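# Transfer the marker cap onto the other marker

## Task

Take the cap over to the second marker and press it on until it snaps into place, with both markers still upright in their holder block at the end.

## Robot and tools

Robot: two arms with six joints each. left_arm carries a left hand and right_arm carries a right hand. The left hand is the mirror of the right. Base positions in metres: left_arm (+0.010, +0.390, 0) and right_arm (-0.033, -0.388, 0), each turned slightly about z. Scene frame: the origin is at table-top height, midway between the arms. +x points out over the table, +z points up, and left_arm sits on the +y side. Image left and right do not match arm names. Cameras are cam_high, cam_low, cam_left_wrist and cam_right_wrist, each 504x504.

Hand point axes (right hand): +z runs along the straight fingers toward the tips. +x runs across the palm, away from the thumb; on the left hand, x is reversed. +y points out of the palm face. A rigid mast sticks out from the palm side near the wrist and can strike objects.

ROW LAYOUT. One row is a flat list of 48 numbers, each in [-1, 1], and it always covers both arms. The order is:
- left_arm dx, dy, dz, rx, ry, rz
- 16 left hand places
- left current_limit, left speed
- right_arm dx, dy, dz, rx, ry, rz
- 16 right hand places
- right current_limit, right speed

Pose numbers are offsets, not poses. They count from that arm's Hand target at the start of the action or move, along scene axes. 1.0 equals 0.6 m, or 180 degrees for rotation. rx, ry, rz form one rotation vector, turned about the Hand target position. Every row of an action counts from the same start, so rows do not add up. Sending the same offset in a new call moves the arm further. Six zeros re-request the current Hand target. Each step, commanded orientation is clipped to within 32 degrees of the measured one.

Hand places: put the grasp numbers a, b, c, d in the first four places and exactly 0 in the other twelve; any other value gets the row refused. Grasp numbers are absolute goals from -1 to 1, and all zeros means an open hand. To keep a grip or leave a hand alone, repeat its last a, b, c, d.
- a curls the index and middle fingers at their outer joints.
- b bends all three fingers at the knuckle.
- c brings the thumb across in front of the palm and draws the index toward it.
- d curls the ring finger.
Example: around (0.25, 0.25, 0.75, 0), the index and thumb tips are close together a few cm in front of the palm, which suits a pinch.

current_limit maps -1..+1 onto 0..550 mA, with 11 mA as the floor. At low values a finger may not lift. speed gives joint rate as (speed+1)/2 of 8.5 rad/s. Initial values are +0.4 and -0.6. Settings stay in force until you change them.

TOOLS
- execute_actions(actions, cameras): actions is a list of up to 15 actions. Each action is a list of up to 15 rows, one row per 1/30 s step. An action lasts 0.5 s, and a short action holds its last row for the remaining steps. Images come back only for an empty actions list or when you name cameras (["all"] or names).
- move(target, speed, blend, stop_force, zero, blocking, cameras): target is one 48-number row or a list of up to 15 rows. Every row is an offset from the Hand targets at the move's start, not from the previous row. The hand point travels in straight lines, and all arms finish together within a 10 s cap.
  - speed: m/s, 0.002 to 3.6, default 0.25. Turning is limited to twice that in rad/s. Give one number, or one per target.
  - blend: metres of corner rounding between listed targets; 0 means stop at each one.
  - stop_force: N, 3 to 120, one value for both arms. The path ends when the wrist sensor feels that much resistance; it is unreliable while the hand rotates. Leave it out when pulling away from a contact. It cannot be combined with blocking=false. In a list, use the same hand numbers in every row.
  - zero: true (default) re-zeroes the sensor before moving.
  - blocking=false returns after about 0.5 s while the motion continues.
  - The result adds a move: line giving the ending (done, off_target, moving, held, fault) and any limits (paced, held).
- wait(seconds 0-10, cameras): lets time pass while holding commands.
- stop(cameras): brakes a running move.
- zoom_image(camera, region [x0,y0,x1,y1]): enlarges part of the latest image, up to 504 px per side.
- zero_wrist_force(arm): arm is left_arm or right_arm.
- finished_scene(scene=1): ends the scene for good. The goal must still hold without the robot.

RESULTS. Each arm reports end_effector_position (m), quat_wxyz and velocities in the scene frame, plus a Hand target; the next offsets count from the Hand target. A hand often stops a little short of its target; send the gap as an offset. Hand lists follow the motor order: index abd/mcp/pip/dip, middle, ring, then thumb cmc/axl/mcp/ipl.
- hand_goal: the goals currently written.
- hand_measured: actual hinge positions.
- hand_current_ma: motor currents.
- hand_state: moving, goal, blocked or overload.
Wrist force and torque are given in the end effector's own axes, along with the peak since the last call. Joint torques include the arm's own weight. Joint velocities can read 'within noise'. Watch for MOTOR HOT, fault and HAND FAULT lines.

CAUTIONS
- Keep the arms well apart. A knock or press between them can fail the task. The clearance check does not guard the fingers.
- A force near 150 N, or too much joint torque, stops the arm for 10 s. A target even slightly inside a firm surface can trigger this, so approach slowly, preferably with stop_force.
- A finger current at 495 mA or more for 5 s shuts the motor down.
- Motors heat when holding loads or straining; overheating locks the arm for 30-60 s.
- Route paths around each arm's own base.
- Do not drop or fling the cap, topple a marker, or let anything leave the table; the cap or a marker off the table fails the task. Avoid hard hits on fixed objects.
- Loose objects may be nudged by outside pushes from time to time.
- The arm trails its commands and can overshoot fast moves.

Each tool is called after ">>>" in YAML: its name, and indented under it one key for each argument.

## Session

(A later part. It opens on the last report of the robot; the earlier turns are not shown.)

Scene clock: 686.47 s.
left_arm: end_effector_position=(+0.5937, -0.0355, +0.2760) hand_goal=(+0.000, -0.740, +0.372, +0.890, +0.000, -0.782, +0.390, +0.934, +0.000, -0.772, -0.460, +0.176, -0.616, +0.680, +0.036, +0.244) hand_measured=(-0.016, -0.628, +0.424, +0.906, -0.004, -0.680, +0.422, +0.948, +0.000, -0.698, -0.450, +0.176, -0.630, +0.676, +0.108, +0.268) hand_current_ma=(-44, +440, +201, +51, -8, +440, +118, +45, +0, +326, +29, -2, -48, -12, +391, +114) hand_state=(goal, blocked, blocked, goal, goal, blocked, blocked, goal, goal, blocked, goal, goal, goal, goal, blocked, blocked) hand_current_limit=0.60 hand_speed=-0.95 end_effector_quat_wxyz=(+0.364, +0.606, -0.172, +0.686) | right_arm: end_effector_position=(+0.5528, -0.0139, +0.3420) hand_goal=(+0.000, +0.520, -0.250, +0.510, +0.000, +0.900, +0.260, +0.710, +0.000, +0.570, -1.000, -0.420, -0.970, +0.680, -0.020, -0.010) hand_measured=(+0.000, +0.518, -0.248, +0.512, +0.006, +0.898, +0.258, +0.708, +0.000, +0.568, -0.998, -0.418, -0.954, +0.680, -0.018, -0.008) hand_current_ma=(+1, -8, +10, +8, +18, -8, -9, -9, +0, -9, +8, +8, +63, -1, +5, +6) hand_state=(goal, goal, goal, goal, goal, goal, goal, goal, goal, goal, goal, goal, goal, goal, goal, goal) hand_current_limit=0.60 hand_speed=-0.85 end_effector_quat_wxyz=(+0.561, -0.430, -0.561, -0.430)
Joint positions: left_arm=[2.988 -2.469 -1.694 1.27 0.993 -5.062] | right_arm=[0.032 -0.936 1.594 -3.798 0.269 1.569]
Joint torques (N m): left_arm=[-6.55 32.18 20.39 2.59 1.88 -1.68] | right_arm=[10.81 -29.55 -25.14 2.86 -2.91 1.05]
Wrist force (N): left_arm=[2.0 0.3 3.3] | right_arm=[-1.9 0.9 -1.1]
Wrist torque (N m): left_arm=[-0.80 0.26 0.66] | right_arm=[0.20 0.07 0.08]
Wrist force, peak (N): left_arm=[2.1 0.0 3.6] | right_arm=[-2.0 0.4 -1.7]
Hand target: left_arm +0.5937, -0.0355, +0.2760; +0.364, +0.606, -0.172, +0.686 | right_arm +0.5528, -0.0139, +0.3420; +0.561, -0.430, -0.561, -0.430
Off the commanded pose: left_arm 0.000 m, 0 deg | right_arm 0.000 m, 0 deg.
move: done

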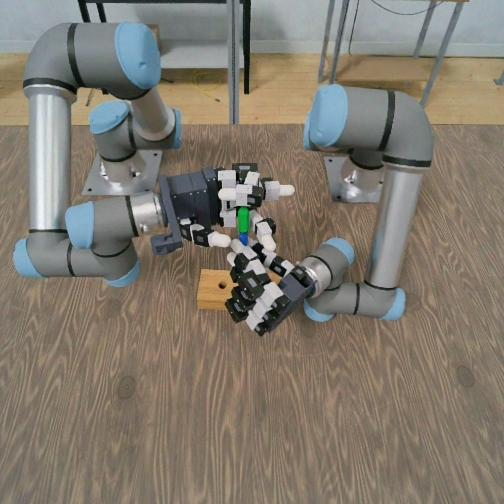

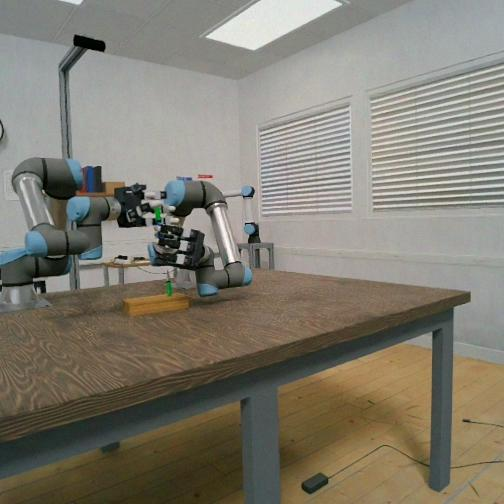

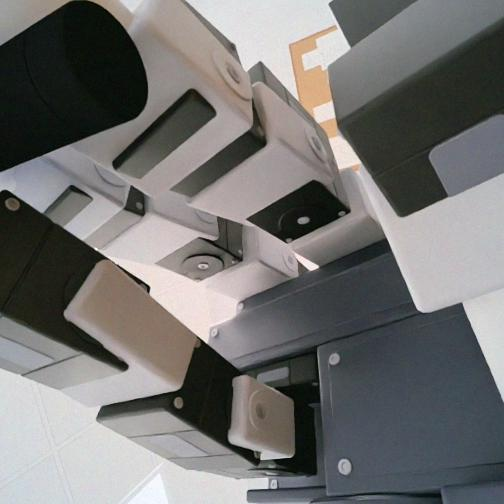

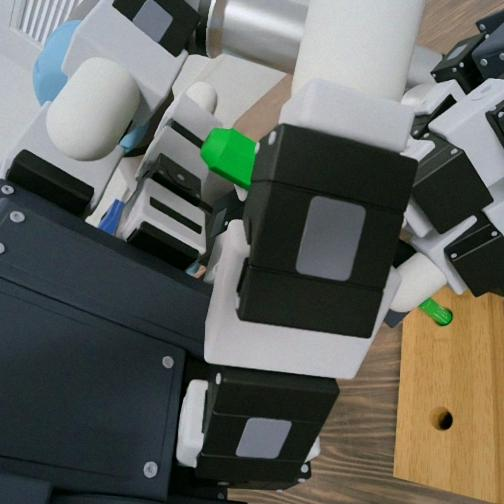

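>>> move:
  target:
    - [0,0,0,0,0,0, 0,0.95,0.78,0.65,0,0,0,0,0,0,0,0,0,0,0,0, 0.6,-0.95, 0,0,0,0,0,0, 0.6,0.1,1.0,1.0,0,0,0,0,0,0,0,0,0,0,0,0, 0.2,-0.85]
  speed: 0.05
  cameras: ["cam_high","cam_low","cam_right_wrist"]

>>> zoom_image:
  camera: "cam_high"
  region: [205, 170, 305, 270]

>>> zoom_image:
  camera: "cam_low"
  region: [128, 185, 198, 255]

Scene clock: 689.63 s.
left_arm: end_effector_position=(+0.5937, -0.0355, +0.2760) hand_goal=(+0.000, -0.740, +0.372, +0.890, +0.000, -0.782, +0.390, +0.934, +0.000, -0.772, -0.460, +0.176, -0.616, +0.680, +0.036, +0.244) hand_measured=(-0.020, -0.628, +0.428, +0.908, -0.004, -0.686, +0.422, +0.948, +0.000, -0.698, -0.450, +0.176, -0.628, +0.676, +0.108, +0.268) hand_current_ma=(-62, +440, +222, +66, -11, +439, +118, +45, +0, +326, +29, -2, -39, -12, +391, +114) hand_state=(blocked, blocked, blocked, goal, goal, blocked, blocked, goal, goal, blocked, goal, goal, goal, goal, blocked, blocked) hand_current_limit=0.60 hand_speed=-0.95 end_effector_quat_wxyz=(+0.364, +0.606, -0.172, +0.686) | right_arm: end_effector_position=(+0.5528, -0.0139, +0.3420) hand_goal=(+0.000, +0.426, -0.580, +0.150, +0.000, +0.626, -0.400, +0.130, +0.000, +0.460, -1.000, -0.440, -0.930, +0.680, -0.020, -0.050) hand_measured=(+0.000, +0.458, -0.544, +0.158, +0.006, +0.628, -0.398, +0.132, +0.000, +0.462, -0.998, -0.438, -0.926, +0.680, -0.018, -0.048) hand_current_ma=(-1, +143, +151, +31, +18, +9, +10, +9, +0, +9, +8, +8, +17, -1, +5, +6) hand_state=(goal, blocked, blocked, goal, goal, goal, goal, goal, goal, goal, goal, goal, goal, goal, goal, goal) hand_current_limit=0.20 hand_speed=-0.85 end_effector_quat_wxyz=(+0.561, -0.430, -0.561, -0.430)
Joint positions: left_arm=[2.988 -2.469 -1.694 1.27 0.993 -5.062] | right_arm=[0.033 -0.936 1.594 -3.798 0.269 1.569]
Joint torques (N m): left_arm=[-2.86 33.4 19.43 2.45 -0.34 -1.5] | right_arm=[3.47 -28.71 -26.19 2.25 -2.56 0.48]
Wrist force (N): left_arm=[1.4 0.6 5.6] | right_arm=[-1.4 -0.3 1.1]
Wrist torque (N m): left_arm=[-0.73 0.18 0.72] | right_arm=[0.15 0.15 0.14]
Wrist force, peak (N): left_arm=[1.9 -0.3 6.2] | right_arm=[-1.6 0.2 1.9]
Hand target: left_arm +0.5937, -0.0355, +0.2760; +0.364, +0.606, -0.172, +0.686 | right_arm +0.5528, -0.0139, +0.3420; +0.561, -0.430, -0.561, -0.430
Off the commanded pose: left_arm 0.000 m, 0 deg | right_arm 0.000 m, 0 deg.
move: done
Images, in order (width x height): cam_high 504x504, cam_low 504x504, cam_right_wrist 504x504.

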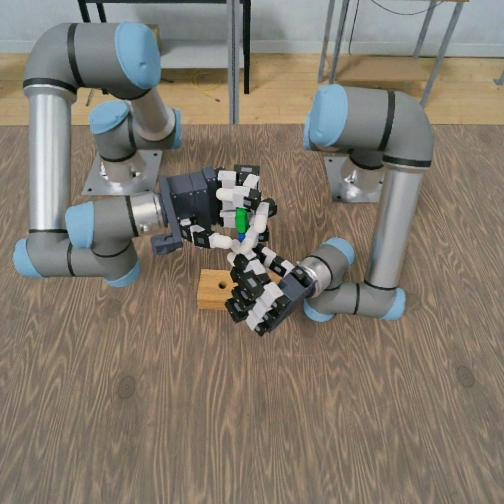

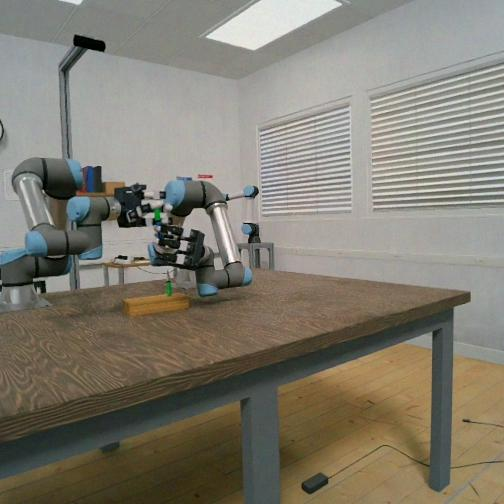

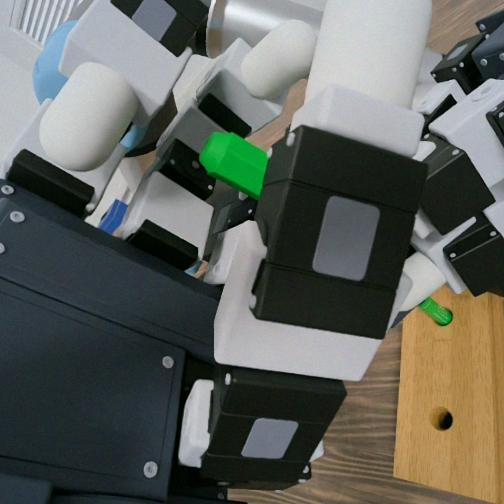

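Scaled by 5.040.

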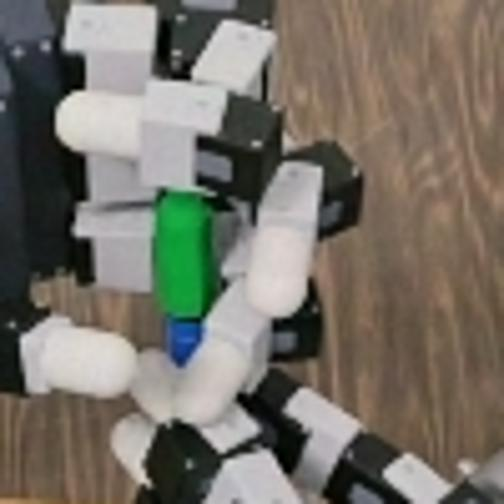

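Scaled by 7.200.

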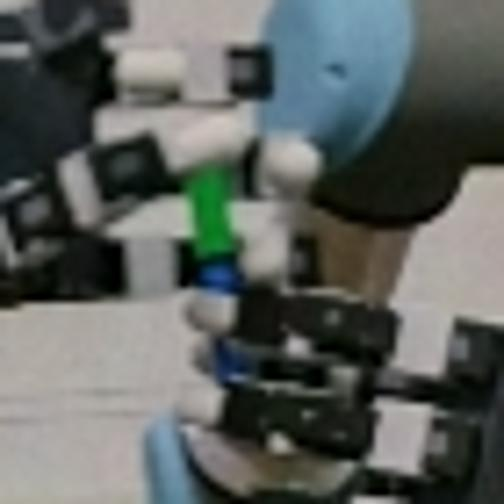

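>>> move:
  target:
    - [0,0,0,0,0,0, 0,0.95,0.78,0.65,0,0,0,0,0,0,0,0,0,0,0,0, 0.6,-0.95, 0,0,0,0,0,0, 0.8,0.1,1.0,1.0,0,0,0,0,0,0,0,0,0,0,0,0, 0.2,-0.85]
  speed: 0.05
  cameras: ["cam_high","cam_low","cam_right_wrist"]

>>> zoom_image:
  camera: "cam_high"
  region: [205, 170, 305, 270]

Scene clock: 691.00 s.
left_arm: end_effector_position=(+0.5937, -0.0355, +0.2760) hand_goal=(+0.000, -0.740, +0.372, +0.890, +0.000, -0.782, +0.390, +0.934, +0.000, -0.772, -0.460, +0.176, -0.616, +0.680, +0.036, +0.244) hand_measured=(-0.034, -0.624, +0.432, +0.910, -0.014, -0.692, +0.422, +0.948, +0.000, -0.698, -0.450, +0.176, -0.630, +0.676, +0.108, +0.268) hand_current_ma=(-109, +440, +243, +70, -41, +409, +118, +45, +0, +326, +29, -2, -44, -16, +391, +114) hand_state=(blocked, blocked, blocked, blocked, goal, blocked, blocked, goal, goal, blocked, goal, goal, goal, goal, blocked, blocked) hand_current_limit=0.60 hand_speed=-0.95 end_effector_quat_wxyz=(+0.364, +0.606, -0.172, +0.686) | right_arm: end_effector_position=(+0.5528, -0.0139, +0.3420) hand_goal=(+0.000, +0.446, -0.760, -0.040, +0.000, +0.576, -0.720, -0.160, +0.000, +0.480, -1.000, -0.460, -0.910, +0.680, -0.020, -0.080) hand_measured=(-0.006, +0.486, -0.660, -0.022, +0.006, +0.578, -0.716, -0.156, +0.000, +0.478, -0.998, -0.458, -0.906, +0.680, -0.018, -0.078) hand_current_ma=(-18, +181, +327, +70, +17, +9, +14, +10, +0, -9, +8, +8, +17, -1, +5, +6) hand_state=(goal, blocked, blocked, goal, goal, goal, goal, goal, goal, goal, goal, goal, goal, goal, goal, goal) hand_current_limit=0.20 hand_speed=-0.85 end_effector_quat_wxyz=(+0.561, -0.430, -0.561, -0.430)
Joint positions: left_arm=[2.988 -2.469 -1.694 1.27 0.993 -5.062] | right_arm=[0.033 -0.936 1.594 -3.798 0.269 1.569]
Joint torques (N m): left_arm=[-0.46 34.52 16.56 2.49 -1.11 -1.65] | right_arm=[-5.02 -29.59 -23.05 1.85 -2.33 -0.25]
Wrist force (N): left_arm=[1.0 2.3 6.3] | right_arm=[-1.3 0.6 2.6]
Wrist torque (N m): left_arm=[-0.62 0.19 0.77] | right_arm=[0.10 0.21 0.11]
Wrist force, peak (N): left_arm=[0.9 2.2 6.5] | right_arm=[-1.4 0.8 2.9]
Hand target: left_arm +0.5937, -0.0355, +0.2760; +0.364, +0.606, -0.172, +0.686 | right_arm +0.5528, -0.0139, +0.3420; +0.561, -0.430, -0.561, -0.430
Off the commanded pose: left_arm 0.000 m, 0 deg | right_arm 0.000 m, 0 deg.
move: done
Images, in order (width x height): cam_high 504x504, cam_low 504x504, cam_right_wrist 504x504.

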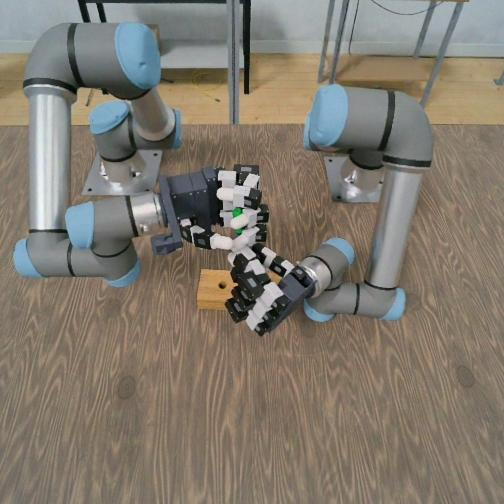

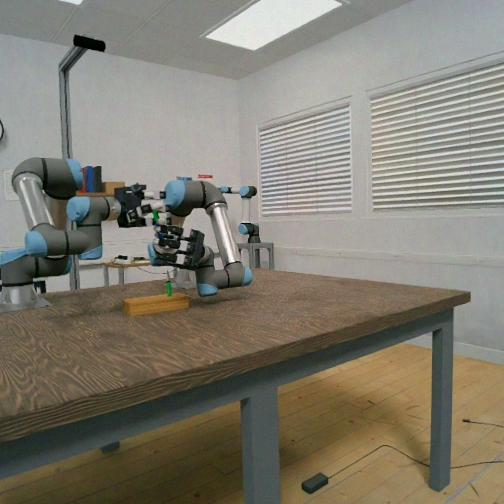

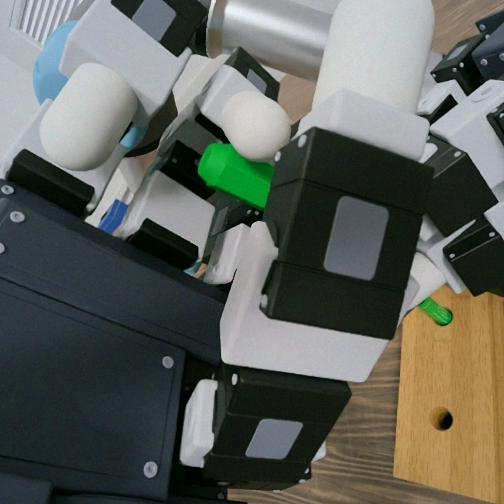

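Scaled by 5.040.

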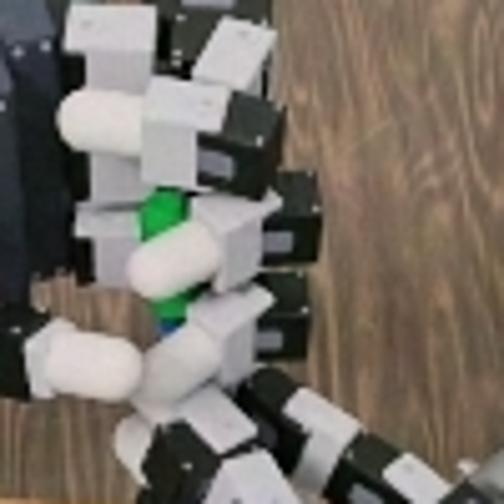

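>>> move:
  target:
    - [0,0,0,0,0,0, 0,0.95,0.78,0.65,0,0,0,0,0,0,0,0,0,0,0,0, 0.6,-0.95, 0,0,0,0,0,0, 1.0,0.12,1.0,1.0,0,0,0,0,0,0,0,0,0,0,0,0, 0.2,-0.85]
  speed: 0.05
  cameras: ["cam_high","cam_low","cam_right_wrist"]

>>> zoom_image:
  camera: "cam_high"
  region: [205, 170, 305, 270]

>>> zoom_image:
  camera: "cam_low"
  region: [128, 185, 198, 255]

Scene clock: 692.57 s.
left_arm: end_effector_position=(+0.5937, -0.0355, +0.2760) hand_goal=(+0.000, -0.740, +0.372, +0.890, +0.000, -0.782, +0.390, +0.934, +0.000, -0.772, -0.460, +0.176, -0.616, +0.680, +0.036, +0.244) hand_measured=(-0.032, -0.618, +0.432, +0.910, -0.012, -0.706, +0.422, +0.948, +0.000, -0.698, -0.450, +0.176, -0.616, +0.676, +0.106, +0.268) hand_current_ma=(-99, +440, +241, +70, -34, +335, +118, +45, +0, +326, +29, -2, +1, -16, +389, +114) hand_state=(blocked, blocked, blocked, blocked, goal, blocked, blocked, goal, goal, blocked, goal, goal, goal, goal, blocked, blocked) hand_current_limit=0.60 hand_speed=-0.95 end_effector_quat_wxyz=(+0.364, +0.606, -0.172, +0.686) | right_arm: end_effector_position=(+0.5528, -0.0139, +0.3420) hand_goal=(+0.000, +0.438, -0.934, -0.226, +0.000, +0.490, -1.000, -0.450, +0.000, +0.470, -1.000, -0.476, -0.890, +0.680, -0.020, -0.106) hand_measured=(-0.004, +0.444, -0.780, -0.218, +0.002, +0.492, -0.926, -0.386, +0.000, +0.472, -0.998, -0.474, -0.886, +0.680, -0.018, -0.104) hand_current_ma=(-13, +21, +330, +28, +7, +6, +327, +283, +0, +9, +8, +8, +17, -1, +5, +6) hand_state=(goal, goal, blocked, goal, goal, goal, blocked, blocked, goal, goal, goal, goal, goal, goal, goal, goal) hand_current_limit=0.20 hand_speed=-0.85 end_effector_quat_wxyz=(+0.561, -0.430, -0.561, -0.430)
Joint positions: left_arm=[2.988 -2.469 -1.694 1.27 0.993 -5.062] | right_arm=[0.032 -0.936 1.594 -3.798 0.269 1.569]
Joint torques (N m): left_arm=[3.05 37.27 13.05 2.08 -0.82 -1.5] | right_arm=[-10.04 -30.89 -18.17 0.85 -2.11 -1.16]
Wrist force (N): left_arm=[0.9 3.7 2.8] | right_arm=[-1.3 3.5 0.1]
Wrist torque (N m): left_arm=[-0.57 0.31 0.69] | right_arm=[0.19 0.15 -0.05]
Wrist force, peak (N): left_arm=[1.0 1.9 7.2] | right_arm=[-1.1 3.7 0.0]
Hand target: left_arm +0.5937, -0.0355, +0.2760; +0.364, +0.606, -0.172, +0.686 | right_arm +0.5528, -0.0139, +0.3420; +0.561, -0.430, -0.561, -0.430
Off the commanded pose: left_arm 0.000 m, 0 deg | right_arm 0.000 m, 0 deg.
move: done
Images, in order (width x height): cam_high 504x504, cam_low 504x504, cam_right_wrist 504x504.

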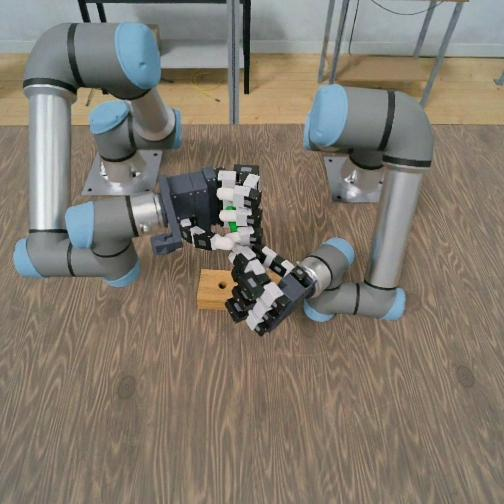

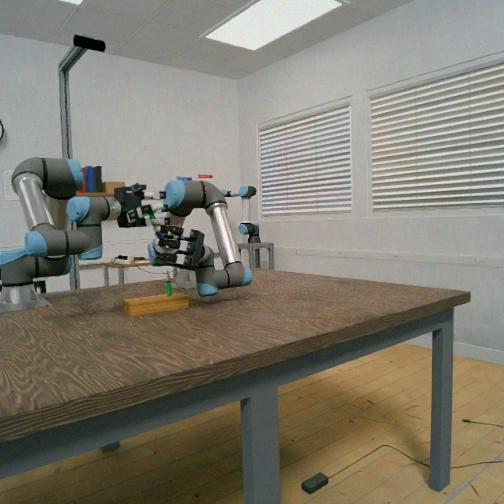

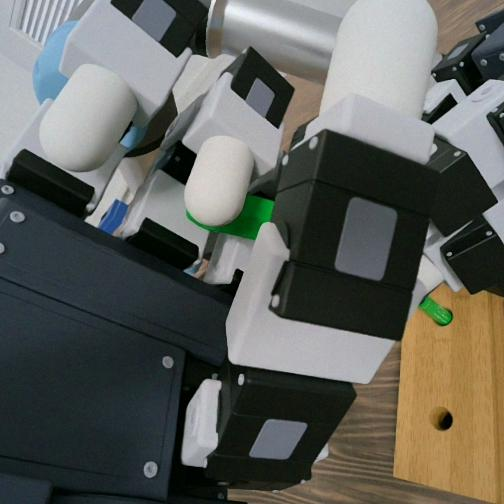

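Scaled by 5.040.

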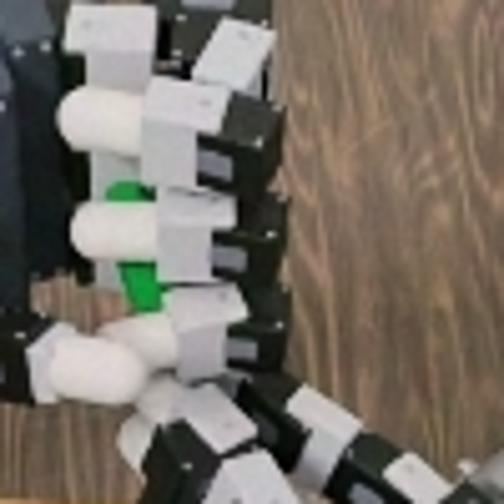

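Scaled by 7.200.

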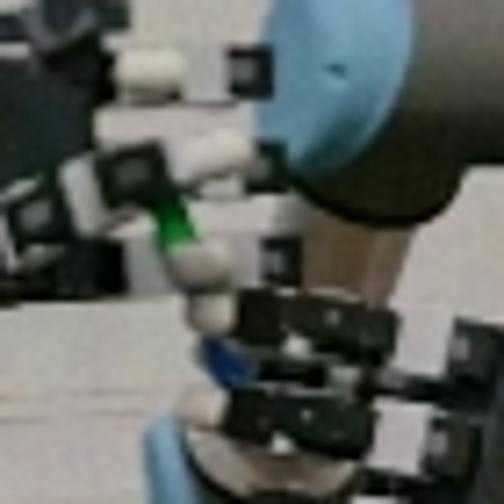

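>>> move:
  target:
    - [0,0,0,0,0,0, 0,0.95,0.78,0.65,0,0,0,0,0,0,0,0,0,0,0,0, 0.79,-0.95, 0,0,0,0,0,0, 1.0,0.12,1.0,1.0,0,0,0,0,0,0,0,0,0,0,0,0, 0.79,-0.85]
  speed: 0.05

>>> move:
  target:
    - [0,0,0,0,0,0, 0,0.95,0.78,0.65,0,0,0,0,0,0,0,0,0,0,0,0, 0.79,-0.95, 0.001,-0.0053,0.0157,0,0,0, 1.0,0.12,1.0,1.0,0,0,0,0,0,0,0,0,0,0,0,0, 0.79,-0.85]
  speed: 0.01
  stop_force: 25
  cameras: ["all"]

>>> zoom_image:
  camera: "cam_high"
  region: [205, 170, 305, 270]

>>> zoom_image:
  camera: "cam_low"
  region: [128, 185, 198, 255]

Scene clock: 694.97 s.
left_arm: end_effector_position=(+0.5937, -0.0355, +0.2760) hand_goal=(+0.000, -0.740, +0.372, +0.890, +0.000, -0.782, +0.390, +0.934, +0.000, -0.772, -0.460, +0.176, -0.616, +0.680, +0.036, +0.244) hand_measured=(-0.032, -0.618, +0.432, +0.910, -0.014, -0.706, +0.422, +0.948, +0.000, -0.698, -0.450, +0.176, -0.616, +0.676, +0.106, +0.268) hand_current_ma=(-99, +492, +241, +70, -37, +335, +118, +45, +0, +326, +29, -2, +1, -16, +389, +114) hand_state=(blocked, blocked, blocked, blocked, goal, blocked, blocked, goal, goal, blocked, goal, goal, goal, goal, blocked, blocked) hand_current_limit=0.79 hand_speed=-0.95 end_effector_quat_wxyz=(+0.364, +0.606, -0.172, +0.686) | right_arm: end_effector_position=(+0.5528, -0.0139, +0.3420) hand_goal=(+0.000, +0.438, -0.934, -0.226, +0.000, +0.490, -1.000, -0.450, +0.000, +0.470, -1.000, -0.476, -0.890, +0.680, -0.020, -0.106) hand_measured=(-0.008, +0.444, -0.792, -0.214, +0.002, +0.492, -0.926, -0.386, +0.000, +0.472, -0.998, -0.474, -0.886, +0.680, -0.018, -0.104) hand_current_ma=(-25, +21, +492, +46, +3, +6, +327, +283, +0, +9, +8, +8, +17, -1, +5, +6) hand_state=(goal, goal, blocked, goal, goal, goal, blocked, blocked, goal, goal, goal, goal, goal, goal, goal, goal) hand_current_limit=0.79 hand_speed=-0.85 end_effector_quat_wxyz=(+0.561, -0.430, -0.561, -0.430)
Joint positions: left_arm=[2.988 -2.469 -1.694 1.27 0.993 -5.062] | right_arm=[0.032 -0.936 1.594 -3.798 0.269 1.569]
Joint torques (N m): left_arm=[2.54 39.96 10.84 -0.42 0.28 -1.01] | right_arm=[-8.34 -32.93 -10.14 -0.13 -1.56 -1.15]
Wrist force (N): left_arm=[0.6 4.6 3.2] | right_arm=[-0.6 4.4 0.5]
Wrist torque (N m): left_arm=[-0.54 0.31 0.73] | right_arm=[0.16 0.19 -0.14]
Wrist force, peak (N): left_arm=[0.8 4.6 3.4] | right_arm=[-1.0 4.5 1.1]
Hand target: left_arm +0.5937, -0.0355, +0.2760; +0.364, +0.606, -0.172, +0.686 | right_arm +0.5528, -0.0139, +0.3420; +0.561, -0.430, -0.561, -0.430
Off the commanded pose: left_arm 0.000 m, 0 deg | right_arm 0.000 m, 0 deg.
move: done

Scene clock: 696.83 s.
left_arm: end_effector_position=(+0.5937, -0.0355, +0.2760) hand_goal=(+0.000, -0.740, +0.372, +0.890, +0.000, -0.782, +0.390, +0.934, +0.000, -0.772, -0.460, +0.176, -0.616, +0.680, +0.036, +0.244) hand_measured=(-0.032, -0.624, +0.432, +0.910, -0.012, -0.718, +0.422, +0.948, +0.000, -0.698, -0.450, +0.176, -0.608, +0.676, +0.108, +0.270) hand_current_ma=(-100, +492, +241, +70, -31, +280, +118, +45, +0, +326, +29, -2, +26, -11, +396, +133) hand_state=(blocked, blocked, blocked, blocked, goal, blocked, blocked, goal, goal, blocked, goal, goal, goal, goal, blocked, blocked) hand_current_limit=0.79 hand_speed=-0.95 end_effector_quat_wxyz=(+0.364, +0.606, -0.172, +0.686) | right_arm: end_effector_position=(+0.5534, -0.0171, +0.3515) hand_goal=(+0.000, +0.438, -0.934, -0.226, +0.000, +0.490, -1.000, -0.450, +0.000, +0.470, -1.000, -0.476, -0.890, +0.680, -0.020, -0.106) hand_measured=(-0.008, +0.422, -0.888, -0.214, +0.000, +0.492, -0.996, -0.448, +0.000, +0.472, -0.998, -0.474, -0.886, +0.680, -0.018, -0.104) hand_current_ma=(-24, -63, +190, +47, +0, +7, +11, +10, +0, +9, +8, +8, +17, -1, +5, +6) hand_state=(goal, goal, blocked, goal, goal, goal, goal, goal, goal, goal, goal, goal, goal, goal, goal, goal) hand_current_limit=0.79 hand_speed=-0.85 end_effector_quat_wxyz=(+0.561, -0.430, -0.561, -0.430)
Joint positions: left_arm=[2.988 -2.469 -1.694 1.27 0.993 -5.062] | right_arm=[0.027 -0.949 1.588 -3.778 0.275 1.569]
Joint torques (N m): left_arm=[2.58 42.26 11.15 -1.3 1.26 -0.59] | right_arm=[-9.69 -49.21 -26.02 3.06 3.11 -1.05]
Wrist force (N): left_arm=[2.0 2.3 2.9] | right_arm=[-1.3 2.6 -0.7]
Wrist torque (N m): left_arm=[-0.66 0.24 0.68] | right_arm=[0.15 0.04 -0.03]
Wrist force, peak (N): left_arm=[2.2 5.5 2.6] | right_arm=[-2.4 5.4 0.3]
Hand target: left_arm +0.5937, -0.0355, +0.2760; +0.364, +0.606, -0.172, +0.686 | right_arm +0.5534, -0.0171, +0.3515; +0.561, -0.430, -0.561, -0.430
Off the commanded pose: left_arm 0.000 m, 0 deg | right_arm 0.000 m, 0 deg.
move: done

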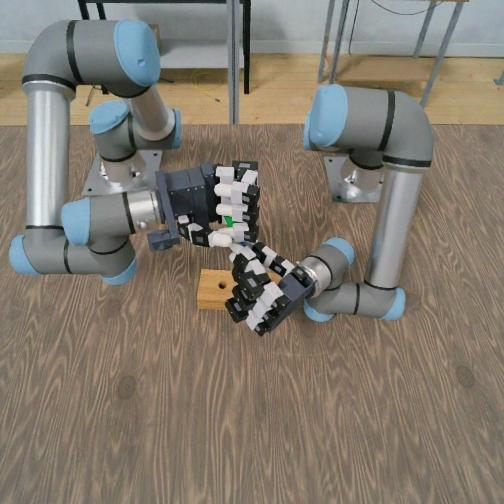

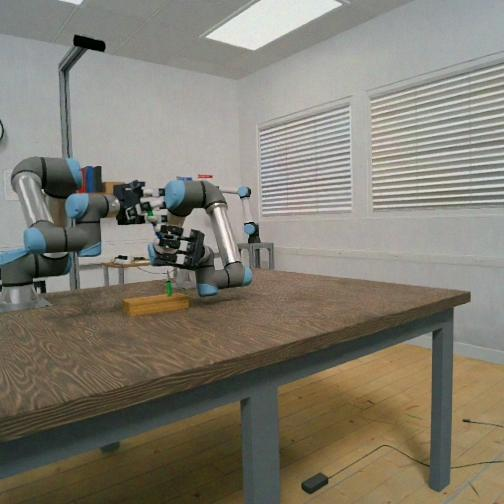

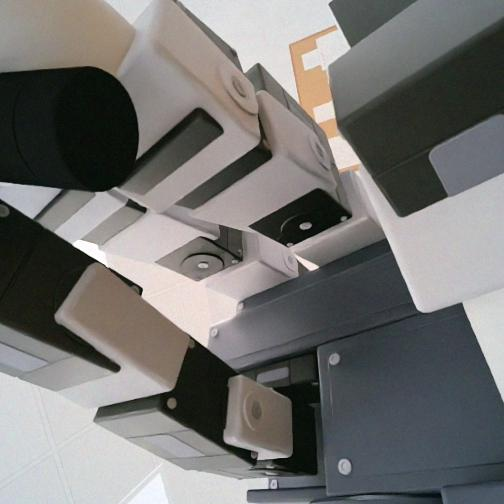

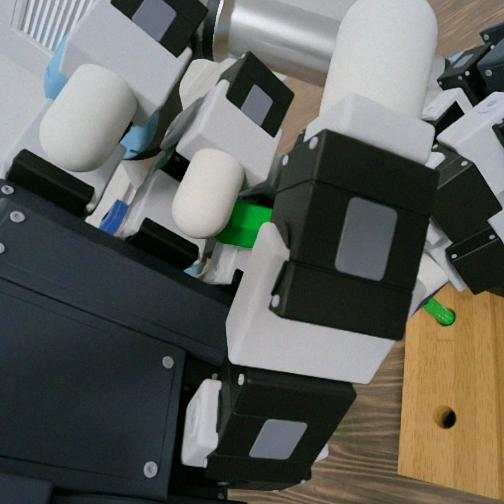

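Scaled by 5.040.

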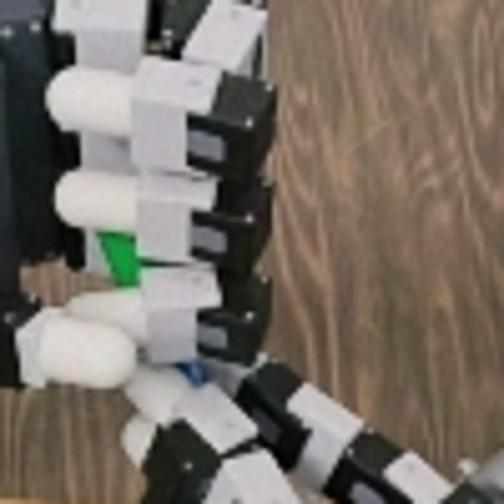

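Scaled by 7.200.

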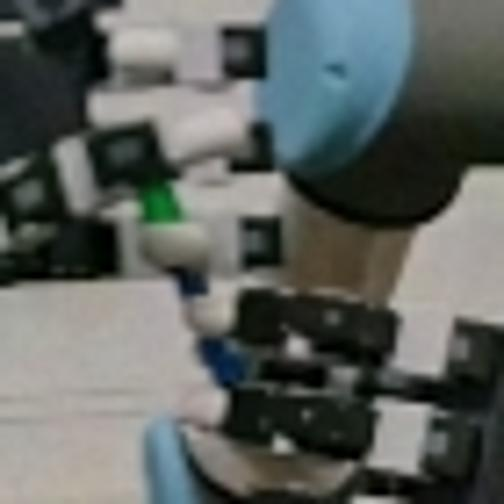

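>>> move:
  target:
    - [0,0,0,0,0,0, 0,0.95,0.78,0.65,0,0,0,0,0,0,0,0,0,0,0,0, 0.6,-0.95, 0,0,0,0,0,0, 0.2,0,1.0,1.0,0,0,0,0,0,0,0,0,0,0,0,0, 0.6,-0.85]
    - [0,0,0,0,0,0, 0,0.95,0.78,0.65,0,0,0,0,0,0,0,0,0,0,0,0, 0.6,-0.95, -0.13,-0.035,0,0,0,0, 0.2,0,1.0,1.0,0,0,0,0,0,0,0,0,0,0,0,0, 0.6,-0.85]
  speed: 0.1
  cameras: ["all"]

>>> zoom_image:
  camera: "cam_high"
  region: [205, 170, 305, 270]

>>> zoom_image:
  camera: "cam_low"
  region: [128, 185, 198, 255]

Scene clock: 717.77 s.
left_arm: end_effector_position=(+0.5937, -0.0355, +0.2760) hand_goal=(+0.000, -0.740, +0.372, +0.890, +0.000, -0.782, +0.390, +0.934, +0.000, -0.772, -0.460, +0.176, -0.616, +0.680, +0.036, +0.244) hand_measured=(-0.032, -0.624, +0.432, +0.910, -0.012, -0.718, +0.422, +0.948, +0.000, -0.698, -0.450, +0.176, -0.608, +0.676, +0.108, +0.270) hand_current_ma=(-100, +440, +241, +70, -31, +280, +118, +45, +0, +326, +29, -2, +26, -11, +396, +133) hand_state=(blocked, blocked, blocked, blocked, goal, blocked, blocked, goal, goal, blocked, goal, goal, goal, goal, blocked, blocked) hand_current_limit=0.60 hand_speed=-0.95 end_effector_quat_wxyz=(+0.364, +0.606, -0.172, +0.686) | right_arm: end_effector_position=(+0.4755, -0.0380, +0.3515) hand_goal=(+0.000, +0.520, -0.250, +0.510, +0.000, +0.900, +0.260, +0.710, +0.000, +0.570, -1.000, -0.420, -0.970, +0.680, -0.020, -0.010) hand_measured=(+0.000, +0.518, -0.252, +0.508, +0.002, +0.898, +0.258, +0.708, +0.000, +0.568, -0.998, -0.422, -0.954, +0.680, -0.018, -0.012) hand_current_ma=(+1, -8, -10, -8, +4, -8, -9, -9, +0, -9, +8, -8, +63, +0, +5, -10) hand_state=(goal, goal, goal, goal, goal, goal, goal, goal, goal, goal, goal, goal, goal, goal, goal, goal) hand_current_limit=0.60 hand_speed=-0.85 end_effector_quat_wxyz=(+0.561, -0.430, -0.561, -0.430)
Joint positions: left_arm=[2.988 -2.469 -1.694 1.27 0.993 -5.062] | right_arm=[-0.018 -1.102 1.852 -3.89 0.32 1.569]
Joint torques (N m): left_arm=[2.97 52.65 11.69 -1.28 1.68 0.56] | right_arm=[-9.24 -41.8 -2.43 -2.59 2.42 -1.58]
Wrist force (N): left_arm=[2.0 0.1 3.5] | right_arm=[-1.4 -0.1 -1.0]
Wrist torque (N m): left_arm=[-0.84 0.27 0.66] | right_arm=[0.08 0.02 0.11]
Wrist force, peak (N): left_arm=[2.2 2.1 3.1] | right_arm=[-1.9 2.8 -0.5]
Hand target: left_arm +0.5937, -0.0355, +0.2760; +0.364, +0.606, -0.172, +0.686 | right_arm +0.4754, -0.0381, +0.3515; +0.561, -0.430, -0.561, -0.430
Off the commanded pose: left_arm 0.000 m, 0 deg | right_arm 0.000 m, 0 deg.
move: done

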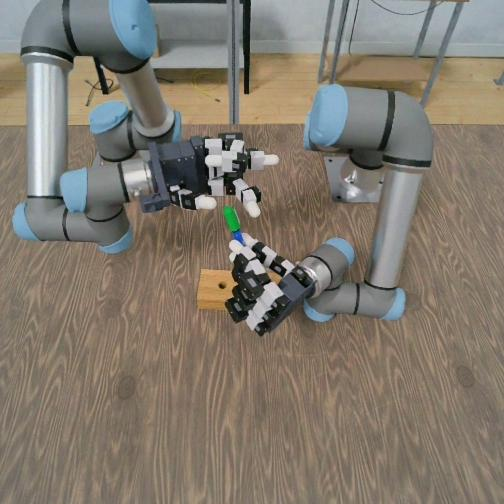

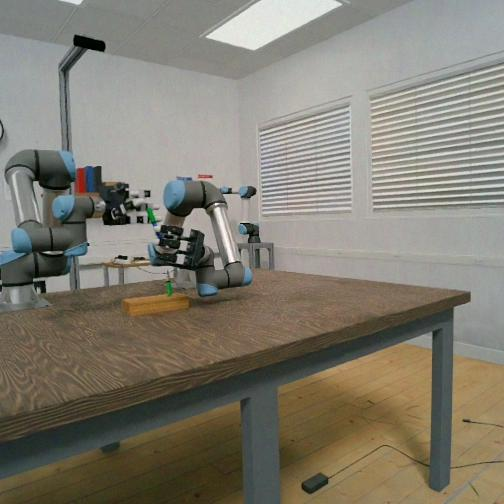

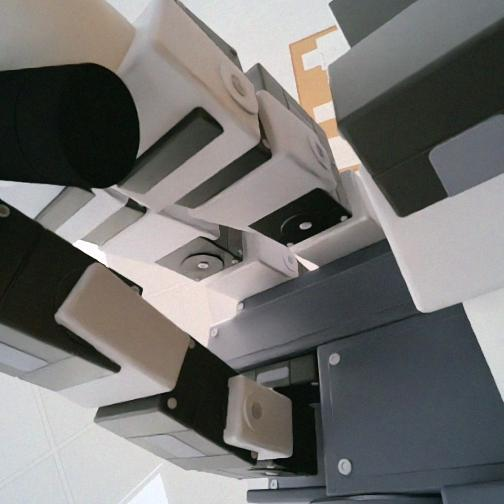

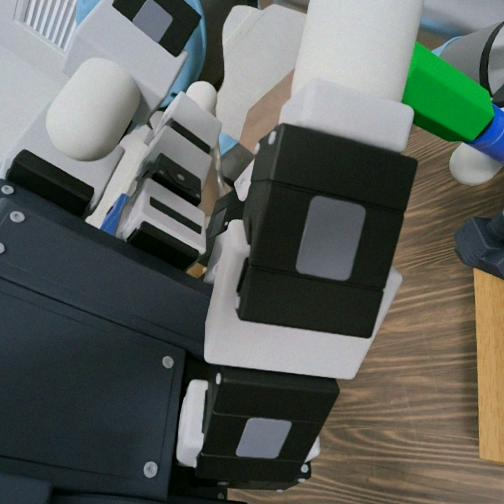

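Scaled by 5.040.

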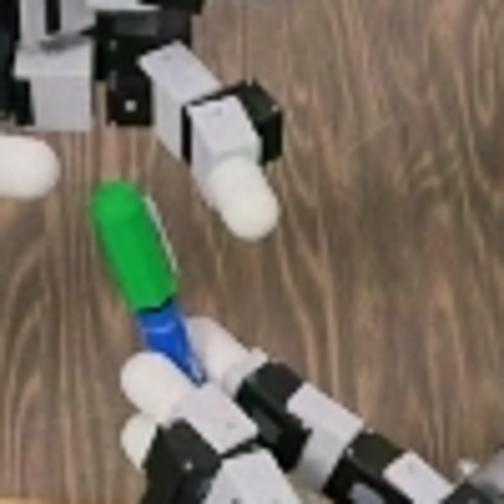

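Scaled by 7.200.

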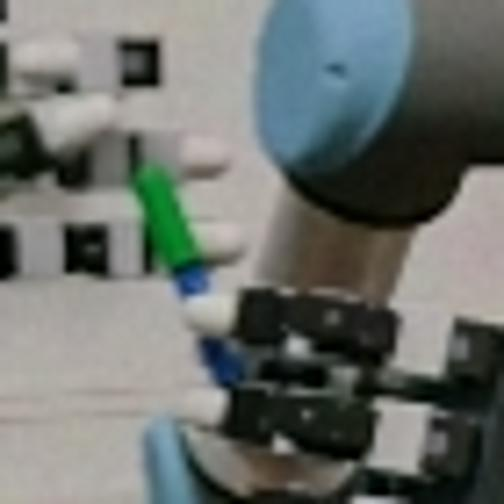

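>>> zoom_image:
  camera: "cam_right_wrist"
  region: [354, 20, 504, 170]

>>> zoom_image:
  camera: "cam_high"
  region: [215, 195, 255, 250]

Scaled by 3.360.

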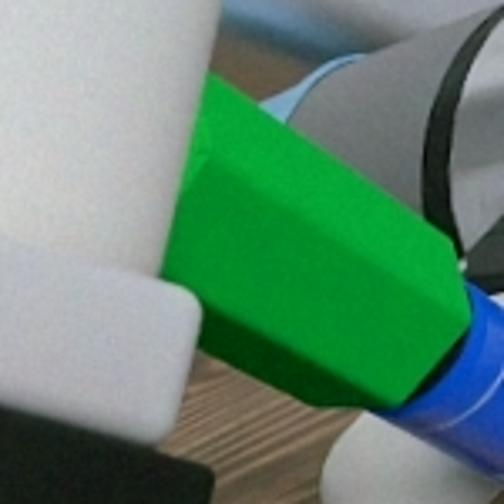

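Scaled by 9.164.

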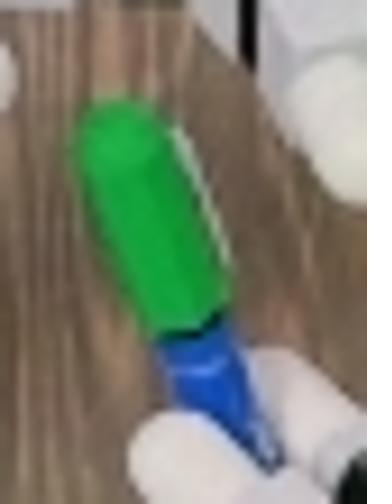

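>>> move:
  target:
    - [-0.0002,-0.0003,-0.0132,-0.0787,0.0492,0, 0,0.95,0.78,0.65,0,0,0,0,0,0,0,0,0,0,0,0, 0.6,-0.95, 0,0,0,0,0,0, 0,0.60,0.78,0.65,0,0,0,0,0,0,0,0,0,0,0,0, 0.6,-0.85]
  speed: 0.1
  cameras: ["all"]

>>> zoom_image:
  camera: "cam_high"
  region: [205, 170, 305, 270]

>>> zoom_image:
  camera: "cam_low"
  region: [128, 185, 198, 255]

>>> zoom_image:
  camera: "cam_right_wrist"
  region: [304, 0, 504, 200]

Scene clock: 741.43 s.
left_arm: end_effector_position=(+0.5935, -0.0359, +0.2704) hand_goal=(+0.000, -0.740, +0.372, +0.890, +0.000, -0.782, +0.390, +0.934, +0.000, -0.772, -0.460, +0.176, -0.616, +0.680, +0.036, +0.244) hand_measured=(-0.050, -0.622, +0.438, +0.920, -0.012, -0.734, +0.422, +0.948, +0.000, -0.698, -0.450, +0.176, -0.602, +0.676, +0.108, +0.270) hand_current_ma=(-167, +440, +267, +108, -32, +201, +118, +45, +0, +325, +29, -2, +51, -11, +396, +133) hand_state=(blocked, blocked, blocked, blocked, goal, blocked, blocked, goal, goal, blocked, goal, goal, goal, goal, blocked, blocked) hand_current_limit=0.60 hand_speed=-0.95 end_effector_quat_wxyz=(+0.429, +0.608, -0.085, +0.662) | right_arm: end_effector_position=(+0.4754, -0.0381, +0.3515) hand_goal=(+0.000, -0.268, +0.266, +0.820, +0.000, -0.170, +0.460, +0.934, +0.000, -0.248, -0.460, +0.106, -0.616, +0.680, +0.036, +0.174) hand_measured=(-0.002, -0.108, +0.288, +0.828, +0.002, -0.168, +0.458, +0.932, +0.000, -0.246, -0.462, +0.104, -0.610, +0.680, +0.034, +0.172) hand_current_ma=(-8, +440, +89, +27, +4, +9, -10, -9, +0, +9, -8, -8, +20, +0, -11, -8) hand_state=(goal, blocked, blocked, goal, goal, goal, goal, goal, goal, goal, goal, goal, goal, goal, goal, goal) hand_current_limit=0.60 hand_speed=-0.85 end_effector_quat_wxyz=(+0.561, -0.430, -0.561, -0.430)
Joint positions: left_arm=[2.947 -2.53 -1.677 1.347 1.088 -5.283] | right_arm=[-0.019 -1.102 1.852 -3.89 0.32 1.569]
Joint torques (N m): left_arm=[0.3 42.55 11.12 0.72 0.43 -0.87] | right_arm=[-9.63 -39.51 -5.62 -1.83 1.05 -1.38]
Wrist force (N): left_arm=[1.0 -0.3 5.0] | right_arm=[-1.5 -1.3 0.8]
Wrist torque (N m): left_arm=[-0.76 0.14 0.61] | right_arm=[0.19 0.22 0.22]
Wrist force, peak (N): left_arm=[1.3 -0.1 5.4] | right_arm=[-1.7 -1.7 1.0]
Hand target: left_arm +0.5935, -0.0359, +0.2704; +0.429, +0.608, -0.085, +0.662 (not the last commanded pose) | right_arm +0.4754, -0.0381, +0.3515; +0.561, -0.430, -0.561, -0.430
Off the commanded pose: left_arm 0.002 m, 4 deg | right_arm 0.000 m, 0 deg.
FORCE FAULT: contact force on the left arm reached its limit, and that arm stopped. The contact can be on any part of that arm, not only on its tool. That arm's remaining commands of this call were not run. That arm is still stopped at the end of this call. That arm stays stopped for about 9 more seconds. Until then a move that you send moves the other arm only, and its call returns only when the move has ended. Once the stop has ended, the next robot result says so. If the stop ends while you think or write, that arm runs what you send next, counted from a new Hand target: where the arm stands when the stop ends. While its stop runs, that arm, its gripper or tool too, takes no new command. Until it ends, the stop uses up actions while you think or wait. An arm that is not stopped still takes commands.
move: fault (left_arm)

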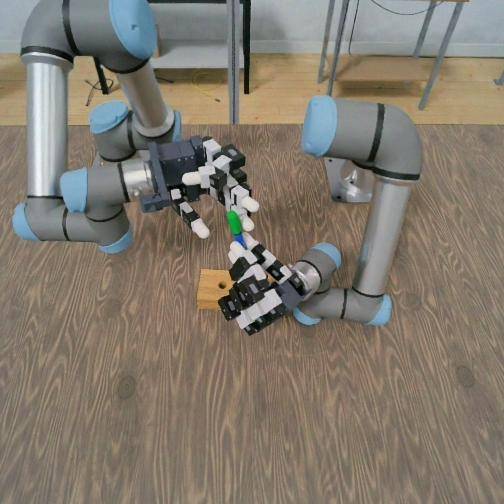

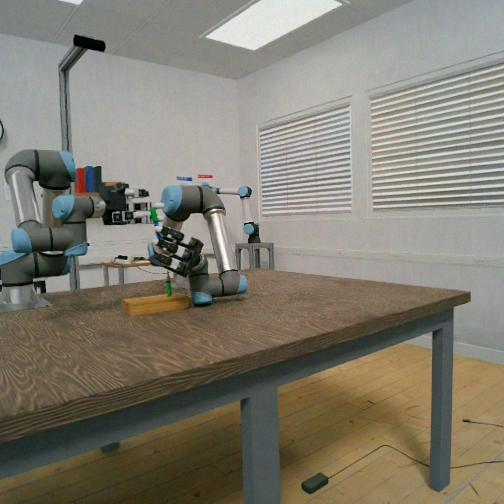

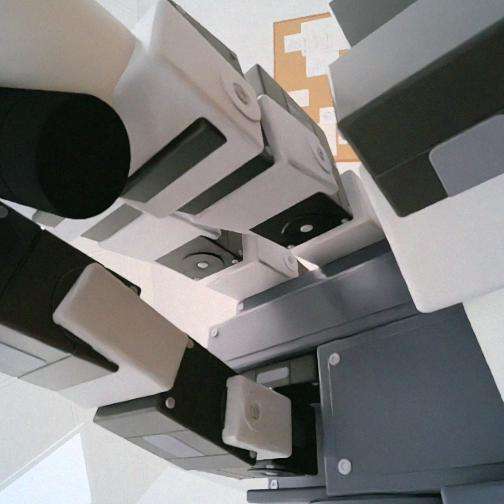

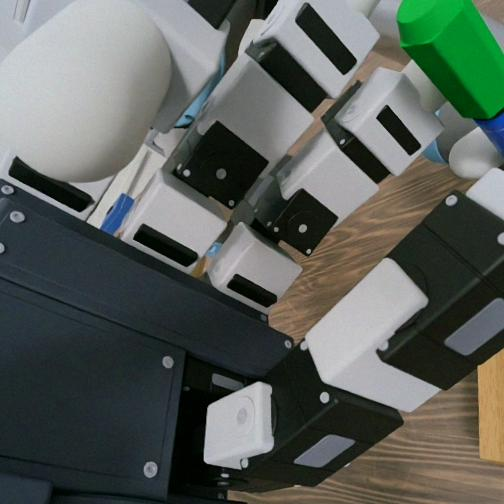

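Scaled by 5.040.

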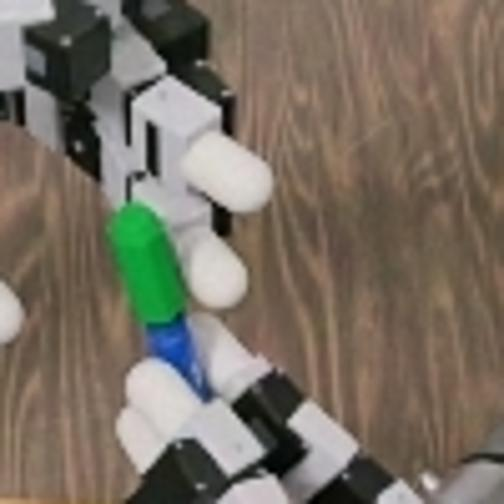

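Scaled by 7.200.

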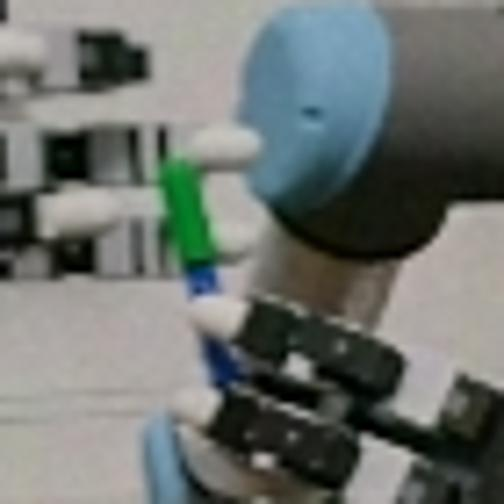

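Scaled by 2.520.

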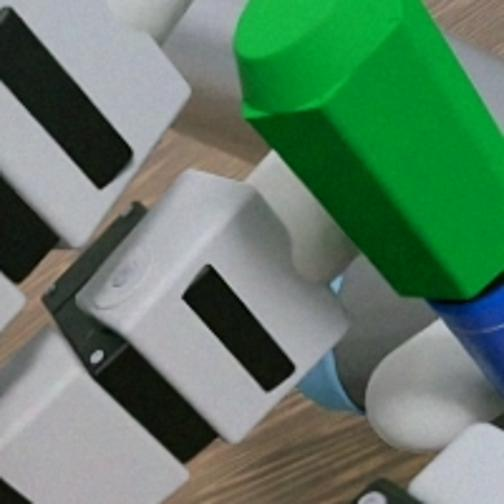

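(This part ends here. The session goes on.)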